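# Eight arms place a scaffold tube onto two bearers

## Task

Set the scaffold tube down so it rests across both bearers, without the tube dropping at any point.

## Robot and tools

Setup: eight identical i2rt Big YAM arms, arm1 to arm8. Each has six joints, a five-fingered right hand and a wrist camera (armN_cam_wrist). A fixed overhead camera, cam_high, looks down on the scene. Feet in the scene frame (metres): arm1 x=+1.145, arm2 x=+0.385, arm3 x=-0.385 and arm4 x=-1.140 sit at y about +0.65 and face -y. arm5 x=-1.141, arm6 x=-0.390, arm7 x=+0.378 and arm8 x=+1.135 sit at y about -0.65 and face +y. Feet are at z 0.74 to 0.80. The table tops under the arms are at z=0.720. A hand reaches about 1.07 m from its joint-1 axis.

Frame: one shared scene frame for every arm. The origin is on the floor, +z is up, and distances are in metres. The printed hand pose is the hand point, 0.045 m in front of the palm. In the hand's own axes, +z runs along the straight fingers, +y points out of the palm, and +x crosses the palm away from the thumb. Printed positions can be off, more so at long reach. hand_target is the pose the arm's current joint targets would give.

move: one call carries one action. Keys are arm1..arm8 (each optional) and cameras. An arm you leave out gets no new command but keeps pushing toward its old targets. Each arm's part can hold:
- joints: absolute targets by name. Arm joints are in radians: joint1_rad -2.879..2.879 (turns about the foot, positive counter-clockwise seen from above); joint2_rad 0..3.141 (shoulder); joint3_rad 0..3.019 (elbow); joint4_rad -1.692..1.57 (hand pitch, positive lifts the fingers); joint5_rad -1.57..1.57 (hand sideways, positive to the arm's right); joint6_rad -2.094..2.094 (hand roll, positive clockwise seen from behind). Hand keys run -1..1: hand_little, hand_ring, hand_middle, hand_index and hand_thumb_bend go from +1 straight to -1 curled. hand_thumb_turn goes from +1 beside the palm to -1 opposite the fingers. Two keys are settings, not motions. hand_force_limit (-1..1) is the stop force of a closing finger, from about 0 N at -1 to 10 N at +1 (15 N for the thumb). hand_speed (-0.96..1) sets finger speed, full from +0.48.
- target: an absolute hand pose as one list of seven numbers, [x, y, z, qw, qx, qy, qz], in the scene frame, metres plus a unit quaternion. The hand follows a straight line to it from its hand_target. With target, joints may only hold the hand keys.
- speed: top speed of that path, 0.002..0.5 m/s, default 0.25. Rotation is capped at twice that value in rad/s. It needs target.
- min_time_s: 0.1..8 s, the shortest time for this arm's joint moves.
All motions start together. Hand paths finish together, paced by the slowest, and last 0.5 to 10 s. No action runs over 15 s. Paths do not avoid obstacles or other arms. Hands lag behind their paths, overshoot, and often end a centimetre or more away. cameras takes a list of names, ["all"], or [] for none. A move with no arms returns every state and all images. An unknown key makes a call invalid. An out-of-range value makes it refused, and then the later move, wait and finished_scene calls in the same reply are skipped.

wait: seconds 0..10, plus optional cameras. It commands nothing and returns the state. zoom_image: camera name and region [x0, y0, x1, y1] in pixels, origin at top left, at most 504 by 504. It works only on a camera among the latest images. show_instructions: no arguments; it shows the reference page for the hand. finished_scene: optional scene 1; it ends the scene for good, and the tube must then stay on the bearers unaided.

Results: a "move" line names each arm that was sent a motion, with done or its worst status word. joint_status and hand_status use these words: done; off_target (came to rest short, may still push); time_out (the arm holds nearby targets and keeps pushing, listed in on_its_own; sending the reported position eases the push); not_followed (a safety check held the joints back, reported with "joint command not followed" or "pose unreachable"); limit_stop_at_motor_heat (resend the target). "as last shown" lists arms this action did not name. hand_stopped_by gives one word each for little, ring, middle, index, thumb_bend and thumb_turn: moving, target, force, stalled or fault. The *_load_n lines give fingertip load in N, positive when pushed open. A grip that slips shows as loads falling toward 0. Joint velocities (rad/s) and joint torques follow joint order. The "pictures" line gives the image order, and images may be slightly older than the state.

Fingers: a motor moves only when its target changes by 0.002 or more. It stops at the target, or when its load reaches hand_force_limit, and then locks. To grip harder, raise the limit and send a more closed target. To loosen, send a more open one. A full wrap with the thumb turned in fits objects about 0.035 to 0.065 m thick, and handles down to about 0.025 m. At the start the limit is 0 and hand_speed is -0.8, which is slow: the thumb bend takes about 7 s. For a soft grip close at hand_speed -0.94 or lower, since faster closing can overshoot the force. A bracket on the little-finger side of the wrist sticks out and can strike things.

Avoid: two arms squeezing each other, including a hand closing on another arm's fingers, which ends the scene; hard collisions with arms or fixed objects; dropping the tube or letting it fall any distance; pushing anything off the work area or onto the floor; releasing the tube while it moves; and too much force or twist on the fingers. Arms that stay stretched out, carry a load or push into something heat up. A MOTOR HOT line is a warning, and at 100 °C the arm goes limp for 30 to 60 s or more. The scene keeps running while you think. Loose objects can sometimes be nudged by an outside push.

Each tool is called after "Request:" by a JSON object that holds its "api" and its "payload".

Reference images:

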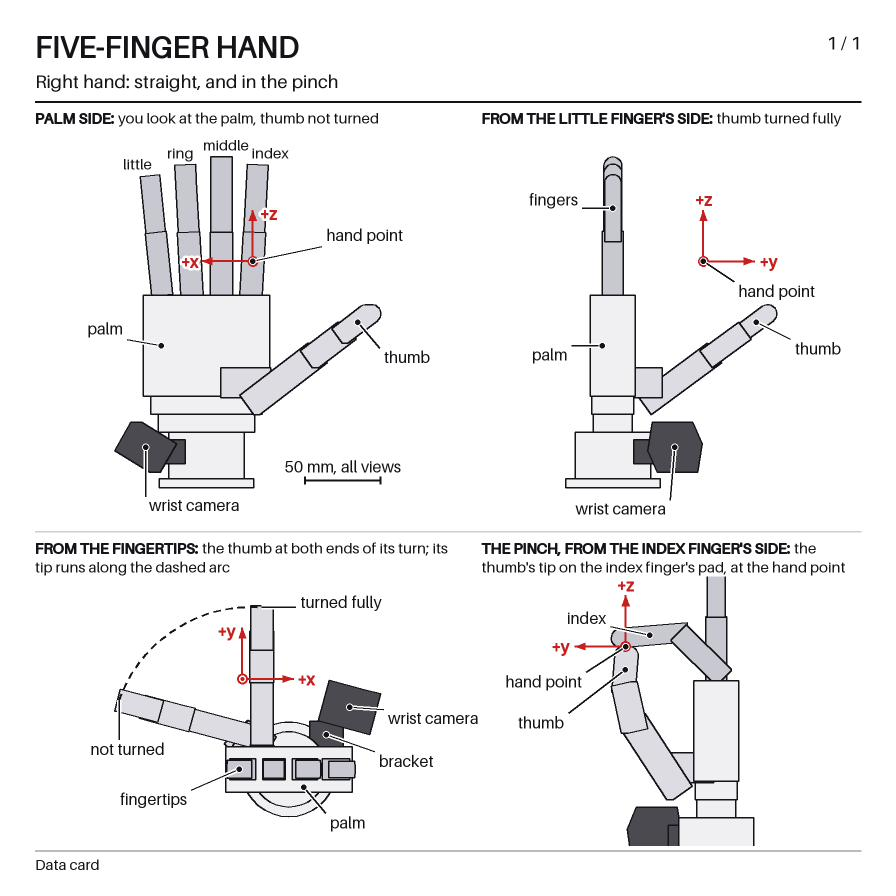

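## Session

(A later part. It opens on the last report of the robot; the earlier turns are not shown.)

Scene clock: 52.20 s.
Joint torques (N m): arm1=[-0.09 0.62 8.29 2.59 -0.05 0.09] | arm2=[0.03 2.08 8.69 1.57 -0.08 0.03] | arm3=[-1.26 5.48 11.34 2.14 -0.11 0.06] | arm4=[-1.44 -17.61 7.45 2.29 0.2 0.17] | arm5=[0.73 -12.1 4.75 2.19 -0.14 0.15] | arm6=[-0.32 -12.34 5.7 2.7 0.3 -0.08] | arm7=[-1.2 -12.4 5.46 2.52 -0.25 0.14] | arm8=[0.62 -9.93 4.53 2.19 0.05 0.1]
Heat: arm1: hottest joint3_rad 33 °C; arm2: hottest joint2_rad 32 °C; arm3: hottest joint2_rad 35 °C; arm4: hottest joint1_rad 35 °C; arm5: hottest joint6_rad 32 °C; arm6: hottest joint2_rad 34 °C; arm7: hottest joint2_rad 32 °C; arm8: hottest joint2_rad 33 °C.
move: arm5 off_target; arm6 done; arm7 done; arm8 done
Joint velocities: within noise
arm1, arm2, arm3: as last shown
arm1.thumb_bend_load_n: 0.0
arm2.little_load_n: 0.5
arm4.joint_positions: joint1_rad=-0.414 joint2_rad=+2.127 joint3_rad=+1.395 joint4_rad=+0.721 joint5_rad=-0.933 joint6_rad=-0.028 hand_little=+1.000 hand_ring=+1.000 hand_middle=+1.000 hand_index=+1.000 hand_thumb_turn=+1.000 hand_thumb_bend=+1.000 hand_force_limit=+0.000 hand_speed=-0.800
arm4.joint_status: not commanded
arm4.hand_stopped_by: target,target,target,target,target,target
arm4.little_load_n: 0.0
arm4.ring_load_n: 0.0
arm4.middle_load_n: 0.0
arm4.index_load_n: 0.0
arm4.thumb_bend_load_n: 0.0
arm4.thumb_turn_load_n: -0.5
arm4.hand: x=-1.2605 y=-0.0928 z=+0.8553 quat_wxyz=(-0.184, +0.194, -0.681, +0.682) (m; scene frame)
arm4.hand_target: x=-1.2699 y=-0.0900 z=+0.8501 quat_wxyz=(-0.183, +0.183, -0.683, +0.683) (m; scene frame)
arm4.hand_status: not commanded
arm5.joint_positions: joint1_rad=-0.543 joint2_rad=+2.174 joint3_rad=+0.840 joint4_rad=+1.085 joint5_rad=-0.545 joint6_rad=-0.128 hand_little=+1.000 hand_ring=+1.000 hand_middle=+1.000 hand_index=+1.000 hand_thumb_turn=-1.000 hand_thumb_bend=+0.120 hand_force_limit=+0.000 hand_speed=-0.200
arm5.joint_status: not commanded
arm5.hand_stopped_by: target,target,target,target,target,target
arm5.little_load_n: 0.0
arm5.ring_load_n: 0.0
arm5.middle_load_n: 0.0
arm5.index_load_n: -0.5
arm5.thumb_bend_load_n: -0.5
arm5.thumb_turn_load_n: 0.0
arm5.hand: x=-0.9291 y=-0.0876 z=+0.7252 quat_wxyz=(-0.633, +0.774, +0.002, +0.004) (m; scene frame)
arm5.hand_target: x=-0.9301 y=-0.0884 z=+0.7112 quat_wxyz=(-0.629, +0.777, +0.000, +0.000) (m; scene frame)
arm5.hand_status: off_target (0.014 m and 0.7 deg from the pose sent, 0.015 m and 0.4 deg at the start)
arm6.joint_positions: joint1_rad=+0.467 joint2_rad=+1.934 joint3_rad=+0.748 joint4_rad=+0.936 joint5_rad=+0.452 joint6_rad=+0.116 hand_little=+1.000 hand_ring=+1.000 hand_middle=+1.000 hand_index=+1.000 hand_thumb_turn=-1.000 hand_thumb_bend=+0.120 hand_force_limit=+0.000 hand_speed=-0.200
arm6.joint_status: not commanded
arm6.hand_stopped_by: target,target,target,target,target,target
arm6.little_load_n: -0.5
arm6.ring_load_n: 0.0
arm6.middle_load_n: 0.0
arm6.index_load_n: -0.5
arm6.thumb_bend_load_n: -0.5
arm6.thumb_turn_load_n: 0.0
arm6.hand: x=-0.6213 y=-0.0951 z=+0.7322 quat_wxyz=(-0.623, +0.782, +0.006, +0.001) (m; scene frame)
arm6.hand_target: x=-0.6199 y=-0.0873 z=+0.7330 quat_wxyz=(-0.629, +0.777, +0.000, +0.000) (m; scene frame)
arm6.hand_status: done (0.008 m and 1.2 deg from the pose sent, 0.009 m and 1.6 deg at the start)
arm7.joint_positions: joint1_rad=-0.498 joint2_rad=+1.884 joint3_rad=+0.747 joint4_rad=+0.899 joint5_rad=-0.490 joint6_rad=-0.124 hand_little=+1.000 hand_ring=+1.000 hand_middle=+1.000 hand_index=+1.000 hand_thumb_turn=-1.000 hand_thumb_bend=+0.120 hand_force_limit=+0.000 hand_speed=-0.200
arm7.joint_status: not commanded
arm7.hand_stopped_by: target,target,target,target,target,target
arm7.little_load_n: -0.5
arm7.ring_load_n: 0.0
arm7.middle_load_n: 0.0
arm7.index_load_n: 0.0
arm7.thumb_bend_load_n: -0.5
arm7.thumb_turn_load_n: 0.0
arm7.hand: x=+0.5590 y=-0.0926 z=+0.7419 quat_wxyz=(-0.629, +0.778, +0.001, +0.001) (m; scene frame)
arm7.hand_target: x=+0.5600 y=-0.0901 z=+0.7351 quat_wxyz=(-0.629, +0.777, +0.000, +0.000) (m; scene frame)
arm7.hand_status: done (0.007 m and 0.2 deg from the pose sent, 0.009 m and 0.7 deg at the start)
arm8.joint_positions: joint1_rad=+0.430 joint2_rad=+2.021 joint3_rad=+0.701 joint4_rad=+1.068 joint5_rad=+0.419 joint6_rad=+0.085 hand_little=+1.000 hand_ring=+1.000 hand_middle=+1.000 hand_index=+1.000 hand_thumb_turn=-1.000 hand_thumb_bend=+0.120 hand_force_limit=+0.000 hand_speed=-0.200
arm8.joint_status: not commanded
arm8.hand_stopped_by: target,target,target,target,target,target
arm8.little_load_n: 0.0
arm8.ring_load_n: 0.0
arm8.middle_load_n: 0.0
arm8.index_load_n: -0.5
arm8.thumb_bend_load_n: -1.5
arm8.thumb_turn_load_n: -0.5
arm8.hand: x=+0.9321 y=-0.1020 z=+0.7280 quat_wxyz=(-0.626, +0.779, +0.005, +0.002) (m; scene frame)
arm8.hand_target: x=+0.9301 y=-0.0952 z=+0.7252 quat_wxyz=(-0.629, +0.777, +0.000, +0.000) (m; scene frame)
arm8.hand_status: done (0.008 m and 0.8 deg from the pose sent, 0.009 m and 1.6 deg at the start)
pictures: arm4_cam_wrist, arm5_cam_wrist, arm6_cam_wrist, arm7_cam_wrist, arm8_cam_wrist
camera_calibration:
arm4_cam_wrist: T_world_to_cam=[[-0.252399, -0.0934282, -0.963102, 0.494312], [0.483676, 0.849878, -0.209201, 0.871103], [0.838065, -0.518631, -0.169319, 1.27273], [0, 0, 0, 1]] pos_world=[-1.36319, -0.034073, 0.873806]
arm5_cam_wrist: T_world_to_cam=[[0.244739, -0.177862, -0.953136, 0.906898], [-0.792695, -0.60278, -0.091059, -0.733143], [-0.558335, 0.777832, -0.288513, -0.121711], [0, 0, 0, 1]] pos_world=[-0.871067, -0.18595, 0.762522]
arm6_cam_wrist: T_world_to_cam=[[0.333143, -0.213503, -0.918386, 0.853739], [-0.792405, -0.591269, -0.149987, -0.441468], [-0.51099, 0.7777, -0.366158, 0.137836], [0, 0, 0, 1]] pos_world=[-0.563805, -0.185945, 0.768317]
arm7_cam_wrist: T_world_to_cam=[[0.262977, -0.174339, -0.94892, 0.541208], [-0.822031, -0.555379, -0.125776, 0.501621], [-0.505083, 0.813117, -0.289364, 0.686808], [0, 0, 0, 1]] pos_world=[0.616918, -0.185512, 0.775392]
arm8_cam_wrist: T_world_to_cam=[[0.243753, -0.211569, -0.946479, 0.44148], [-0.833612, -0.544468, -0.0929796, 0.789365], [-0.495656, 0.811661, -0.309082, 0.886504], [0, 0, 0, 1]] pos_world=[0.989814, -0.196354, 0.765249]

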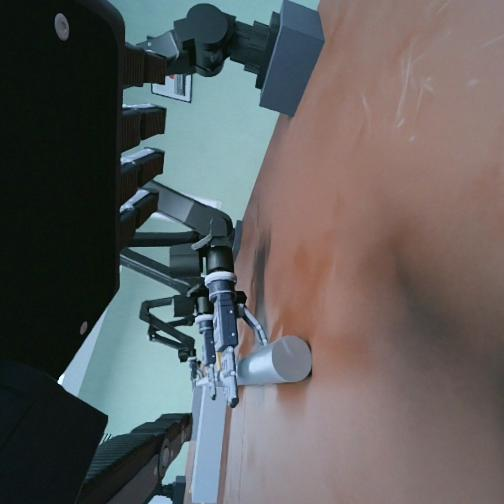

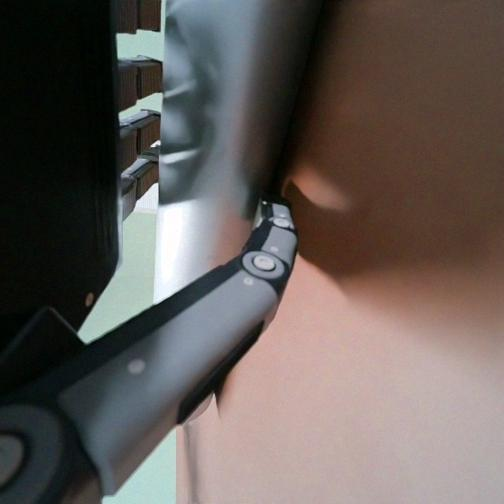

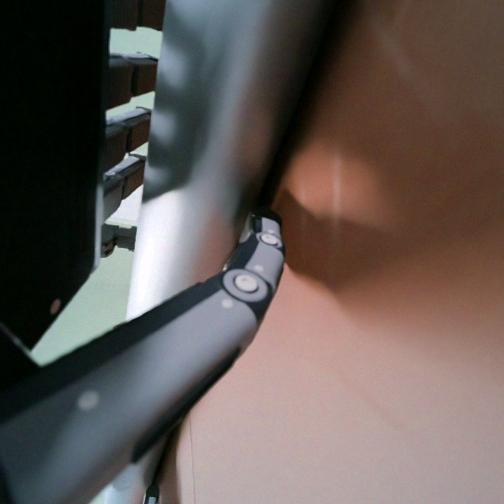

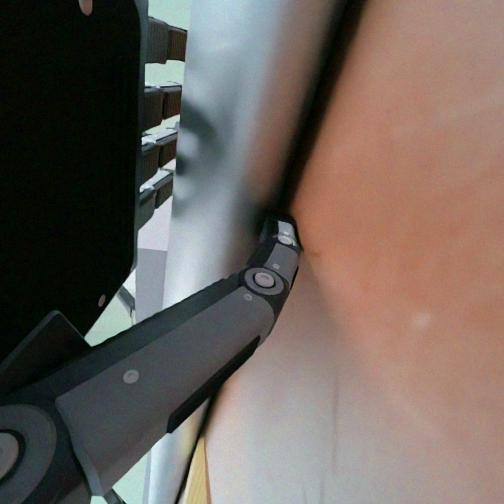

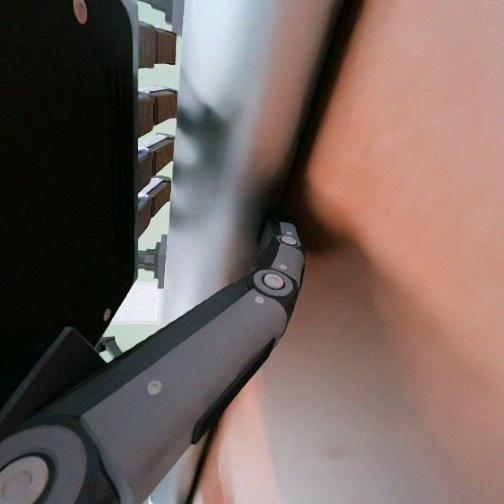

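Request:
{"api": "move", "payload": {"arm5": {"target": [-0.93, -0.088, 0.703, 0.6293, -0.7771, 0, 0], "speed": 0.03}, "arm6": {"target": [-0.62, -0.087, 0.725, 0.6293, -0.7771, 0, 0], "speed": 0.03}, "arm7": {"target": [0.56, -0.090, 0.727, 0.6293, -0.7771, 0, 0], "speed": 0.03}, "arm8": {"target": [0.93, -0.095, 0.715, 0.6293, -0.7771, 0, 0], "speed": 0.03}, "cameras": ["arm4_cam_wrist", "arm5_cam_wrist", "arm6_cam_wrist", "arm7_cam_wrist", "arm8_cam_wrist"]}}

Request:
{"api": "zoom_image", "payload": {"camera": "arm4_cam_wrist", "region": [180, 290, 320, 410]}}

Scene clock: 53.77 s.
Joint torques (N m): arm1=[-0.09 0.67 8.29 2.58 -0.04 0.09] | arm2=[0.03 2.08 8.69 1.58 -0.08 0.03] | arm3=[-0.79 5.48 11.23 1.99 -0.2 -0.02] | arm4=[-1.55 -17.73 7.41 2.3 0.18 0.13] | arm5=[0.67 -11.81 5.2 1.98 -0.03 0.14] | arm6=[-0.26 -11.63 5.76 2.41 0.24 -0.08] | arm7=[-1.14 -11.87 5.45 2.19 -0.19 0.13] | arm8=[0.62 -8.94 4.74 1.76 0 0.09]
Heat: arm1: hottest joint3_rad 33 °C; arm2: hottest joint2_rad 32 °C; arm3: hottest joint2_rad 35 °C; arm4: hottest joint1_rad 35 °C; arm5: hottest joint6_rad 32 °C; arm6: hottest joint2_rad 35 °C; arm7: hottest joint2_rad 32 °C; arm8: hottest joint2_rad 33 °C.
move: arm5 off_target; arm6 done; arm7 off_target; arm8 off_target
Joint velocities: within noise
arm1, arm2, arm3, arm4: as last shown
arm2.little_load_n: 0.0
arm3.ring_load_n: -0.5
arm4.thumb_turn_load_n: 0.0
arm5.joint_positions: joint1_rad=-0.543 joint2_rad=+2.184 joint3_rad=+0.840 joint4_rad=+1.111 joint5_rad=-0.549 joint6_rad=-0.127 hand_little=+1.000 hand_ring=+1.000 hand_middle=+1.000 hand_index=+1.000 hand_thumb_turn=-1.000 hand_thumb_bend=+0.120 hand_force_limit=+0.000 hand_speed=-0.200
arm5.joint_status: not commanded
arm5.hand_stopped_by: target,target,target,target,target,target
arm5.little_load_n: 0.0
arm5.ring_load_n: 0.0
arm5.middle_load_n: 0.0
arm5.index_load_n: 0.0
arm5.thumb_bend_load_n: -2.5
arm5.thumb_turn_load_n: 0.5
arm5.hand: x=-0.9294 y=-0.0871 z=+0.7248 quat_wxyz=(-0.638, +0.770, +0.006, +0.005) (m; scene frame)
arm5.hand_target: x=-0.9302 y=-0.0889 z=+0.7037 quat_wxyz=(-0.629, +0.777, +0.000, +0.000) (m; scene frame)
arm5.hand_status: off_target (0.022 m and 1.6 deg from the pose sent, 0.022 m and 0.7 deg at the start)
arm6.joint_positions: joint1_rad=+0.467 joint2_rad=+1.948 joint3_rad=+0.748 joint4_rad=+0.966 joint5_rad=+0.454 joint6_rad=+0.116 hand_little=+1.000 hand_ring=+1.000 hand_middle=+1.000 hand_index=+1.000 hand_thumb_turn=-1.000 hand_thumb_bend=+0.120 hand_force_limit=+0.000 hand_speed=-0.200
arm6.joint_status: not commanded
arm6.hand_stopped_by: target,target,target,target,target,target
arm6.little_load_n: 0.0
arm6.ring_load_n: 0.0
arm6.middle_load_n: 0.0
arm6.index_load_n: 0.0
arm6.thumb_bend_load_n: -1.5
arm6.thumb_turn_load_n: -1.0
arm6.hand: x=-0.6218 y=-0.0936 z=+0.7319 quat_wxyz=(-0.629, +0.777, +0.003, -0.002) (m; scene frame)
arm6.hand_target: x=-0.6199 y=-0.0874 z=+0.7250 quat_wxyz=(-0.629, +0.777, +0.000, +0.000) (m; scene frame)
arm6.hand_status: done (0.010 m and 0.5 deg from the pose sent, 0.011 m and 1.1 deg at the start)
arm7.joint_positions: joint1_rad=-0.498 joint2_rad=+1.897 joint3_rad=+0.747 joint4_rad=+0.929 joint5_rad=-0.492 joint6_rad=-0.124 hand_little=+1.000 hand_ring=+1.000 hand_middle=+1.000 hand_index=+1.000 hand_thumb_turn=-1.000 hand_thumb_bend=+0.120 hand_force_limit=+0.000 hand_speed=-0.200
arm7.joint_status: not commanded
arm7.hand_stopped_by: target,target,target,target,target,target
arm7.little_load_n: 0.0
arm7.ring_load_n: 0.0
arm7.middle_load_n: 0.0
arm7.index_load_n: -0.5
arm7.thumb_bend_load_n: -1.5
arm7.thumb_turn_load_n: 0.0
arm7.hand: x=+0.5596 y=-0.0910 z=+0.7412 quat_wxyz=(-0.635, +0.773, +0.004, +0.004) (m; scene frame)
arm7.hand_target: x=+0.5599 y=-0.0904 z=+0.7273 quat_wxyz=(-0.629, +0.777, +0.000, +0.000) (m; scene frame)
arm7.hand_status: off_target (0.014 m and 1.0 deg from the pose sent, 0.015 m and 0.2 deg at the start)
arm8.joint_positions: joint1_rad=+0.430 joint2_rad=+2.039 joint3_rad=+0.701 joint4_rad=+1.107 joint5_rad=+0.421 joint6_rad=+0.085 hand_little=+1.000 hand_ring=+1.000 hand_middle=+1.000 hand_index=+1.000 hand_thumb_turn=-1.000 hand_thumb_bend=+0.119 hand_force_limit=+0.000 hand_speed=-0.200
arm8.joint_status: not commanded
arm8.hand_stopped_by: target,target,target,target,target,target
arm8.little_load_n: 0.0
arm8.ring_load_n: 0.0
arm8.middle_load_n: 0.0
arm8.index_load_n: 0.0
arm8.thumb_bend_load_n: -3.0
arm8.thumb_turn_load_n: -1.0
arm8.hand: x=+0.9317 y=-0.1006 z=+0.7276 quat_wxyz=(-0.634, +0.773, +0.002, -0.001) (m; scene frame)
arm8.hand_target: x=+0.9302 y=-0.0955 z=+0.7152 quat_wxyz=(-0.629, +0.777, +0.000, +0.000) (m; scene frame)
arm8.hand_status: off_target (0.014 m and 0.7 deg from the pose sent, 0.015 m and 0.8 deg at the start)
pictures: arm4_cam_wrist, arm5_cam_wrist, arm6_cam_wrist, arm7_cam_wrist, arm8_cam_wrist
camera_calibration:
arm4_cam_wrist: T_world_to_cam=[[-0.252399, -0.0934282, -0.963102, 0.494312], [0.483676, 0.849878, -0.209201, 0.871103], [0.838065, -0.518631, -0.169319, 1.27273], [0, 0, 0, 1]] pos_world=[-1.36319, -0.034073, 0.873806]
arm5_cam_wrist: T_world_to_cam=[[0.251648, -0.164164, -0.953794, 0.91484], [-0.789873, -0.604321, -0.104385, -0.721003], [-0.559262, 0.779645, -0.281745, -0.12811], [0, 0, 0, 1]] pos_world=[-0.871365, -0.185653, 0.761213]
arm6_cam_wrist: T_world_to_cam=[[0.325883, -0.199645, -0.92409, 0.854861], [-0.794083, -0.588251, -0.152947, -0.43962], [-0.513061, 0.783647, -0.350236, 0.123899], [0, 0, 0, 1]] pos_world=[-0.564112, -0.185031, 0.766124]
arm7_cam_wrist: T_world_to_cam=[[0.270792, -0.159581, -0.949319, 0.537902], [-0.820186, -0.554514, -0.140743, 0.512977], [-0.503951, 0.81673, -0.281044, 0.679142], [0, 0, 0, 1]] pos_world=[0.617331, -0.184384, 0.773706]
arm8_cam_wrist: T_world_to_cam=[[0.235198, -0.193339, -0.952524, 0.455726], [-0.835062, -0.541671, -0.0962481, 0.793838], [-0.497347, 0.818054, -0.28885, 0.872583], [0, 0, 0, 1]] pos_world=[0.989694, -0.195712, 0.762541]

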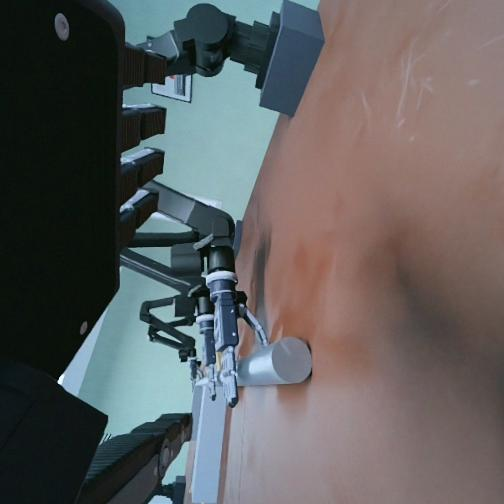

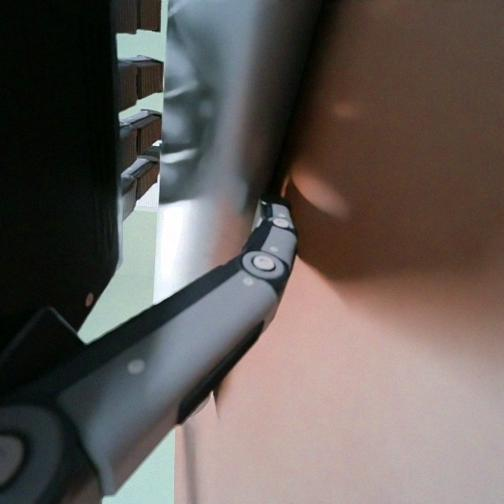

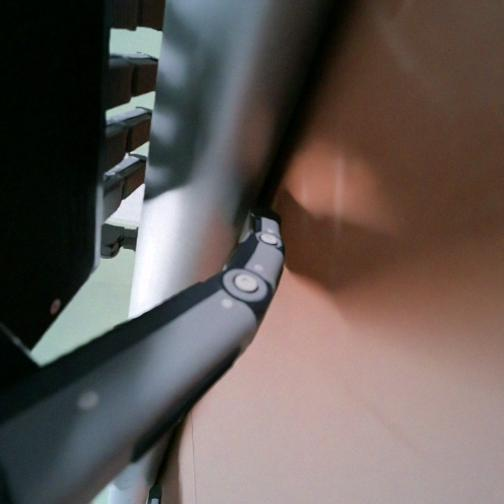

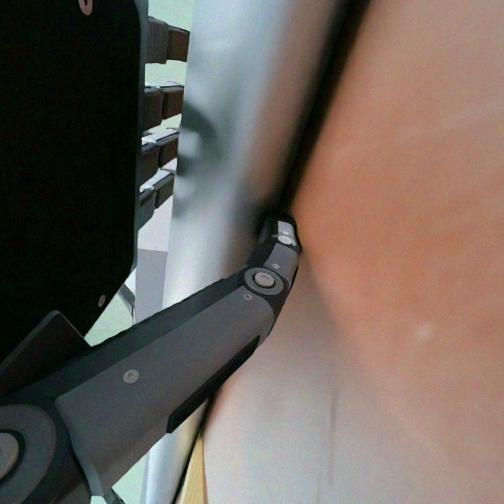

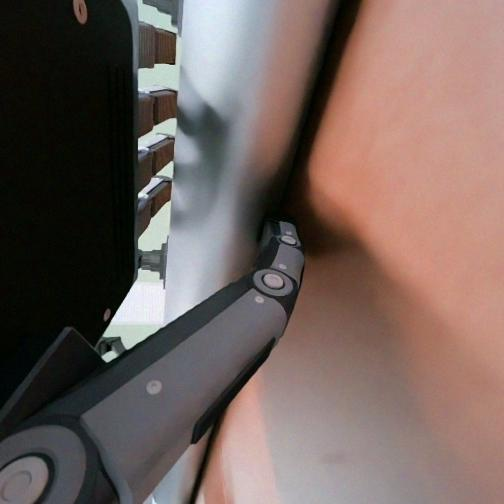

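Scaled by 3.600 from the camera's 504x504 image, which has a finer 720x720 frame.

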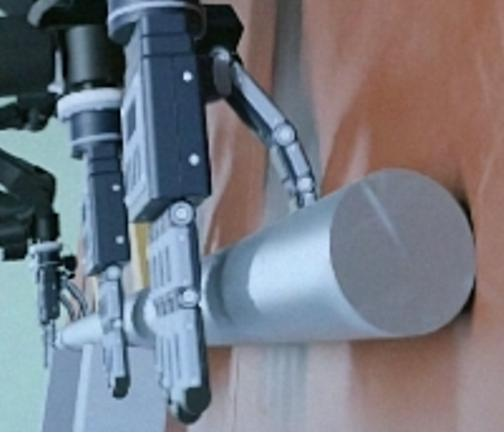

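Request:
{"api": "move", "payload": {"arm5": {"target": [-0.93, -0.088, 0.716, 0.6293, -0.7771, 0, 0], "speed": 0.03, "joints": {"hand_index": 0.0, "hand_middle": 0.0, "hand_ring": 0.0, "hand_little": 0.0, "hand_speed": -0.8, "hand_force_limit": -0.4}}, "arm6": {"target": [-0.62, -0.087, 0.736, 0.6293, -0.7771, 0, 0], "speed": 0.03, "joints": {"hand_index": 0.0, "hand_middle": 0.0, "hand_ring": 0.0, "hand_little": 0.0, "hand_speed": -0.8, "hand_force_limit": -0.4}}, "arm7": {"target": [0.56, -0.090, 0.740, 0.6293, -0.7771, 0, 0], "speed": 0.03, "joints": {"hand_index": 0.0, "hand_middle": 0.0, "hand_ring": 0.0, "hand_little": 0.0, "hand_speed": -0.8, "hand_force_limit": -0.4}}, "arm8": {"target": [0.93, -0.095, 0.731, 0.6293, -0.7771, 0, 0], "speed": 0.03, "joints": {"hand_index": 0.0, "hand_middle": 0.0, "hand_ring": 0.0, "hand_little": 0.0, "hand_speed": -0.8, "hand_force_limit": -0.4}}, "cameras": ["arm4_cam_wrist", "arm5_cam_wrist", "arm6_cam_wrist", "arm7_cam_wrist", "arm8_cam_wrist"]}}

Request:
{"api": "zoom_image", "payload": {"camera": "arm4_cam_wrist", "region": [180, 290, 320, 410]}}

Scene clock: 56.87 s.
Joint torques (N m): arm1=[-0.15 0.62 8.31 2.58 -0.04 0.09] | arm2=[0.03 2.08 8.69 1.58 -0.08 0.03] | arm3=[-0.73 5.25 11.21 2 -0.09 0.03] | arm4=[-1.38 -17.73 7.46 2.25 0.18 0.13] | arm5=[0.67 -13.92 4.25 0.59 0.03 0.09] | arm6=[-0.26 -13.8 5.3 1.24 0.28 -0.01] | arm7=[-1.14 -14.51 5.35 0.96 -0.21 0.17] | arm8=[0.62 -11.75 4.15 1.06 0.05 0.12]
Heat: arm1: hottest joint3_rad 33 °C; arm2: hottest joint2_rad 32 °C; arm3: hottest joint2_rad 35 °C; arm4: hottest joint1_rad 35 °C; arm5: hottest joint6_rad 32 °C; arm6: hottest joint2_rad 35 °C; arm7: hottest joint2_rad 32 °C; arm8: hottest joint2_rad 33 °C.
move: arm5 off_target; arm6 off_target; arm7 off_target; arm8 off_target
Joint velocities: within noise
arm1, arm2, arm3, arm4: as last shown
arm3.ring_load_n: 0.0
arm4.thumb_turn_load_n: -0.5
arm5.joint_positions: joint1_rad=-0.543 joint2_rad=+2.182 joint3_rad=+0.844 joint4_rad=+1.110 joint5_rad=-0.550 joint6_rad=-0.129 hand_little=+0.523 hand_ring=+0.540 hand_middle=+0.558 hand_index=+0.577 hand_thumb_turn=-1.000 hand_thumb_bend=+0.122 hand_force_limit=-0.400 hand_speed=-0.800
arm5.joint_status: hand_little off_target (ended at +0.523, target +0.000); hand_ring off_target (ended at +0.540, target +0.000); hand_middle off_target (ended at +0.558, target +0.000); hand_index off_target (ended at +0.577, target +0.000); the others done
arm5.hand_stopped_by: force,force,force,force,target,target
arm5.little_load_n: 4.5
arm5.ring_load_n: 2.0
arm5.middle_load_n: 0.0
arm5.index_load_n: -0.5
arm5.thumb_bend_load_n: 7.5
arm5.thumb_turn_load_n: 2.5
arm5.hand: x=-0.9282 y=-0.0849 z=+0.7272 quat_wxyz=(-0.640, +0.768, +0.007, +0.007) (m; scene frame)
arm5.hand_target: x=-0.9300 y=-0.0883 z=+0.7161 quat_wxyz=(-0.629, +0.777, +0.000, +0.000) (m; scene frame)
arm5.hand_status: off_target (0.012 m and 1.9 deg from the pose sent, 0.009 m and 1.6 deg at the start)
arm6.joint_positions: joint1_rad=+0.467 joint2_rad=+1.945 joint3_rad=+0.752 joint4_rad=+0.966 joint5_rad=+0.452 joint6_rad=+0.110 hand_little=+0.505 hand_ring=+0.524 hand_middle=+0.541 hand_index=+0.558 hand_thumb_turn=-1.000 hand_thumb_bend=+0.122 hand_force_limit=-0.400 hand_speed=-0.800
arm6.joint_status: hand_little off_target (ended at +0.505, target +0.000); hand_ring off_target (ended at +0.524, target +0.000); hand_middle off_target (ended at +0.541, target +0.000); hand_index off_target (ended at +0.558, target +0.000); the others done
arm6.hand_stopped_by: force,force,force,force,target,target
arm6.little_load_n: 4.5
arm6.ring_load_n: 4.0
arm6.middle_load_n: 0.5
arm6.index_load_n: 0.0
arm6.thumb_bend_load_n: 11.0
arm6.thumb_turn_load_n: 3.5
arm6.hand: x=-0.6228 y=-0.0914 z=+0.7348 quat_wxyz=(-0.631, +0.775, +0.005, -0.002) (m; scene frame)
arm6.hand_target: x=-0.6200 y=-0.0871 z=+0.7359 quat_wxyz=(-0.629, +0.777, +0.000, +0.000) (m; scene frame)
arm6.hand_status: done (0.005 m and 0.7 deg from the pose sent, 0.008 m and 0.5 deg at the start)
arm7.joint_positions: joint1_rad=-0.498 joint2_rad=+1.892 joint3_rad=+0.748 joint4_rad=+0.924 joint5_rad=-0.491 joint6_rad=-0.128 hand_little=+0.521 hand_ring=+0.541 hand_middle=+0.558 hand_index=+0.578 hand_thumb_turn=-1.000 hand_thumb_bend=+0.122 hand_force_limit=-0.400 hand_speed=-0.800
arm7.joint_status: hand_little off_target (ended at +0.521, target +0.000); hand_ring off_target (ended at +0.541, target +0.000); hand_middle off_target (ended at +0.558, target +0.000); hand_index off_target (ended at +0.578, target +0.000); the others done
arm7.hand_stopped_by: force,force,force,force,target,target
arm7.little_load_n: 3.0
arm7.ring_load_n: 2.5
arm7.middle_load_n: -0.5
arm7.index_load_n: 0.0
arm7.thumb_bend_load_n: 5.5
arm7.thumb_turn_load_n: 3.0
arm7.hand: x=+0.5602 y=-0.0905 z=+0.7431 quat_wxyz=(-0.635, +0.772, +0.005, +0.005) (m; scene frame)
arm7.hand_target: x=+0.5600 y=-0.0900 z=+0.7401 quat_wxyz=(-0.630, +0.777, +0.000, +0.000) (m; scene frame)
arm7.hand_status: done (0.003 m and 1.2 deg from the pose sent, 0.002 m and 1.0 deg at the start)
arm8.joint_positions: joint1_rad=+0.430 joint2_rad=+2.027 joint3_rad=+0.703 joint4_rad=+1.081 joint5_rad=+0.419 joint6_rad=+0.082 hand_little=+0.504 hand_ring=+0.523 hand_middle=+0.542 hand_index=+0.577 hand_thumb_turn=-1.000 hand_thumb_bend=+0.122 hand_force_limit=-0.400 hand_speed=-0.800
arm8.joint_status: hand_little off_target (ended at +0.504, target +0.000); hand_ring off_target (ended at +0.523, target +0.000); hand_middle off_target (ended at +0.542, target +0.000); hand_index off_target (ended at +0.577, target +0.000); the others done
arm8.hand_stopped_by: force,force,force,force,target,target
arm8.little_load_n: 4.5
arm8.ring_load_n: 5.0
arm8.middle_load_n: 0.5
arm8.index_load_n: 0.0
arm8.thumb_bend_load_n: 10.0
arm8.thumb_turn_load_n: 3.0
arm8.hand: x=+0.9314 y=-0.1003 z=+0.7289 quat_wxyz=(-0.630, +0.776, +0.005, +0.002) (m; scene frame)
arm8.hand_target: x=+0.9301 y=-0.0951 z=+0.7310 quat_wxyz=(-0.629, +0.777, +0.000, +0.000) (m; scene frame)
arm8.hand_status: done (0.006 m and 0.6 deg from the pose sent, 0.007 m and 0.7 deg at the start)
pictures: arm4_cam_wrist, arm5_cam_wrist, arm6_cam_wrist, arm7_cam_wrist, arm8_cam_wrist
camera_calibration:
arm4_cam_wrist: T_world_to_cam=[[-0.252399, -0.0934282, -0.963102, 0.494312], [0.483676, 0.849878, -0.209201, 0.871103], [0.838065, -0.518631, -0.169319, 1.27273], [0, 0, 0, 1]] pos_world=[-1.36319, -0.034073, 0.873806]
arm5_cam_wrist: T_world_to_cam=[[0.255698, -0.159265, -0.953548, 0.921176], [-0.788858, -0.604549, -0.110562, -0.712983], [-0.558858, 0.780484, -0.280219, -0.128982], [0, 0, 0, 1]] pos_world=[-0.870067, -0.183655, 0.763413]
arm6_cam_wrist: T_world_to_cam=[[0.328741, -0.193277, -0.924431, 0.860908], [-0.792259, -0.589228, -0.158545, -0.433618], [-0.514058, 0.784509, -0.346828, 0.119719], [0, 0, 0, 1]] pos_world=[-0.56501, -0.183027, 0.768624]
arm7_cam_wrist: T_world_to_cam=[[0.274957, -0.158495, -0.948303, 0.536584], [-0.819366, -0.554664, -0.144869, 0.51662], [-0.503028, 0.81684, -0.282374, 0.680032], [0, 0, 0, 1]] pos_world=[0.617839, -0.183882, 0.775709]
arm8_cam_wrist: T_world_to_cam=[[0.242222, -0.202585, -0.948835, 0.446874], [-0.833478, -0.544041, -0.0966153, 0.792441], [-0.496632, 0.814235, -0.300629, 0.88007], [0, 0, 0, 1]] pos_world=[0.98931, -0.194933, 0.765145]

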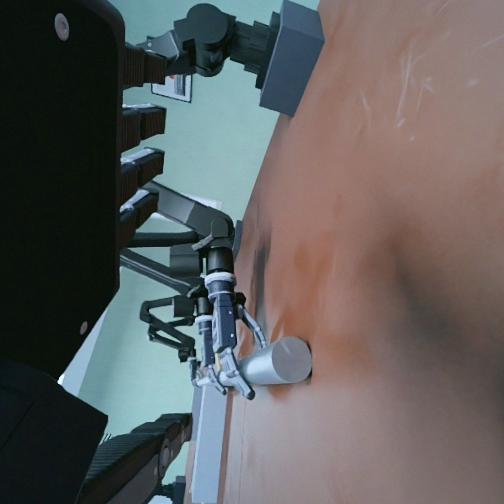

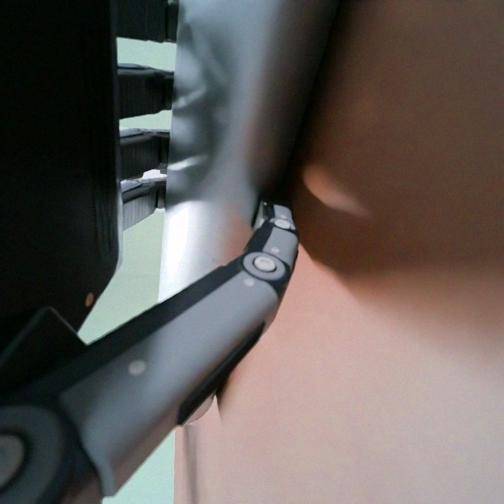

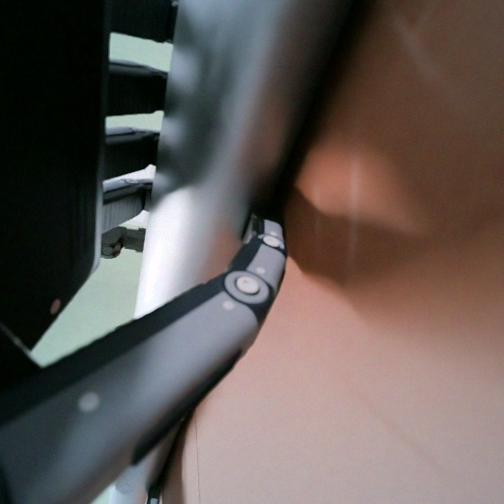

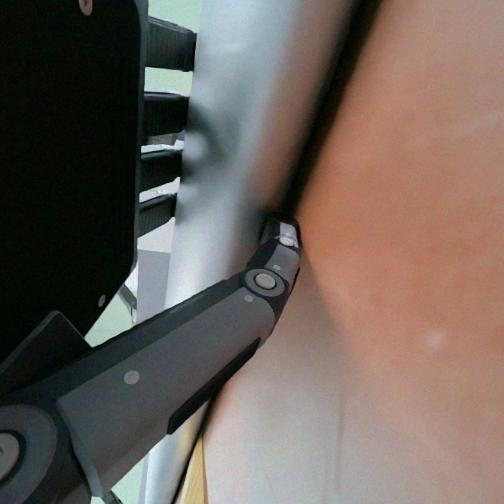

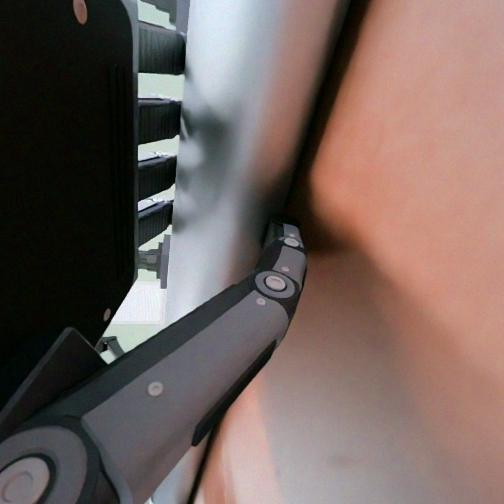

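Scaled by 3.600 from the camera's 504x504 image, which has a finer 720x720 frame.

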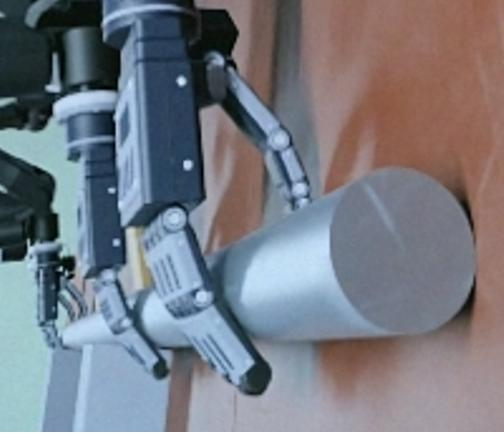

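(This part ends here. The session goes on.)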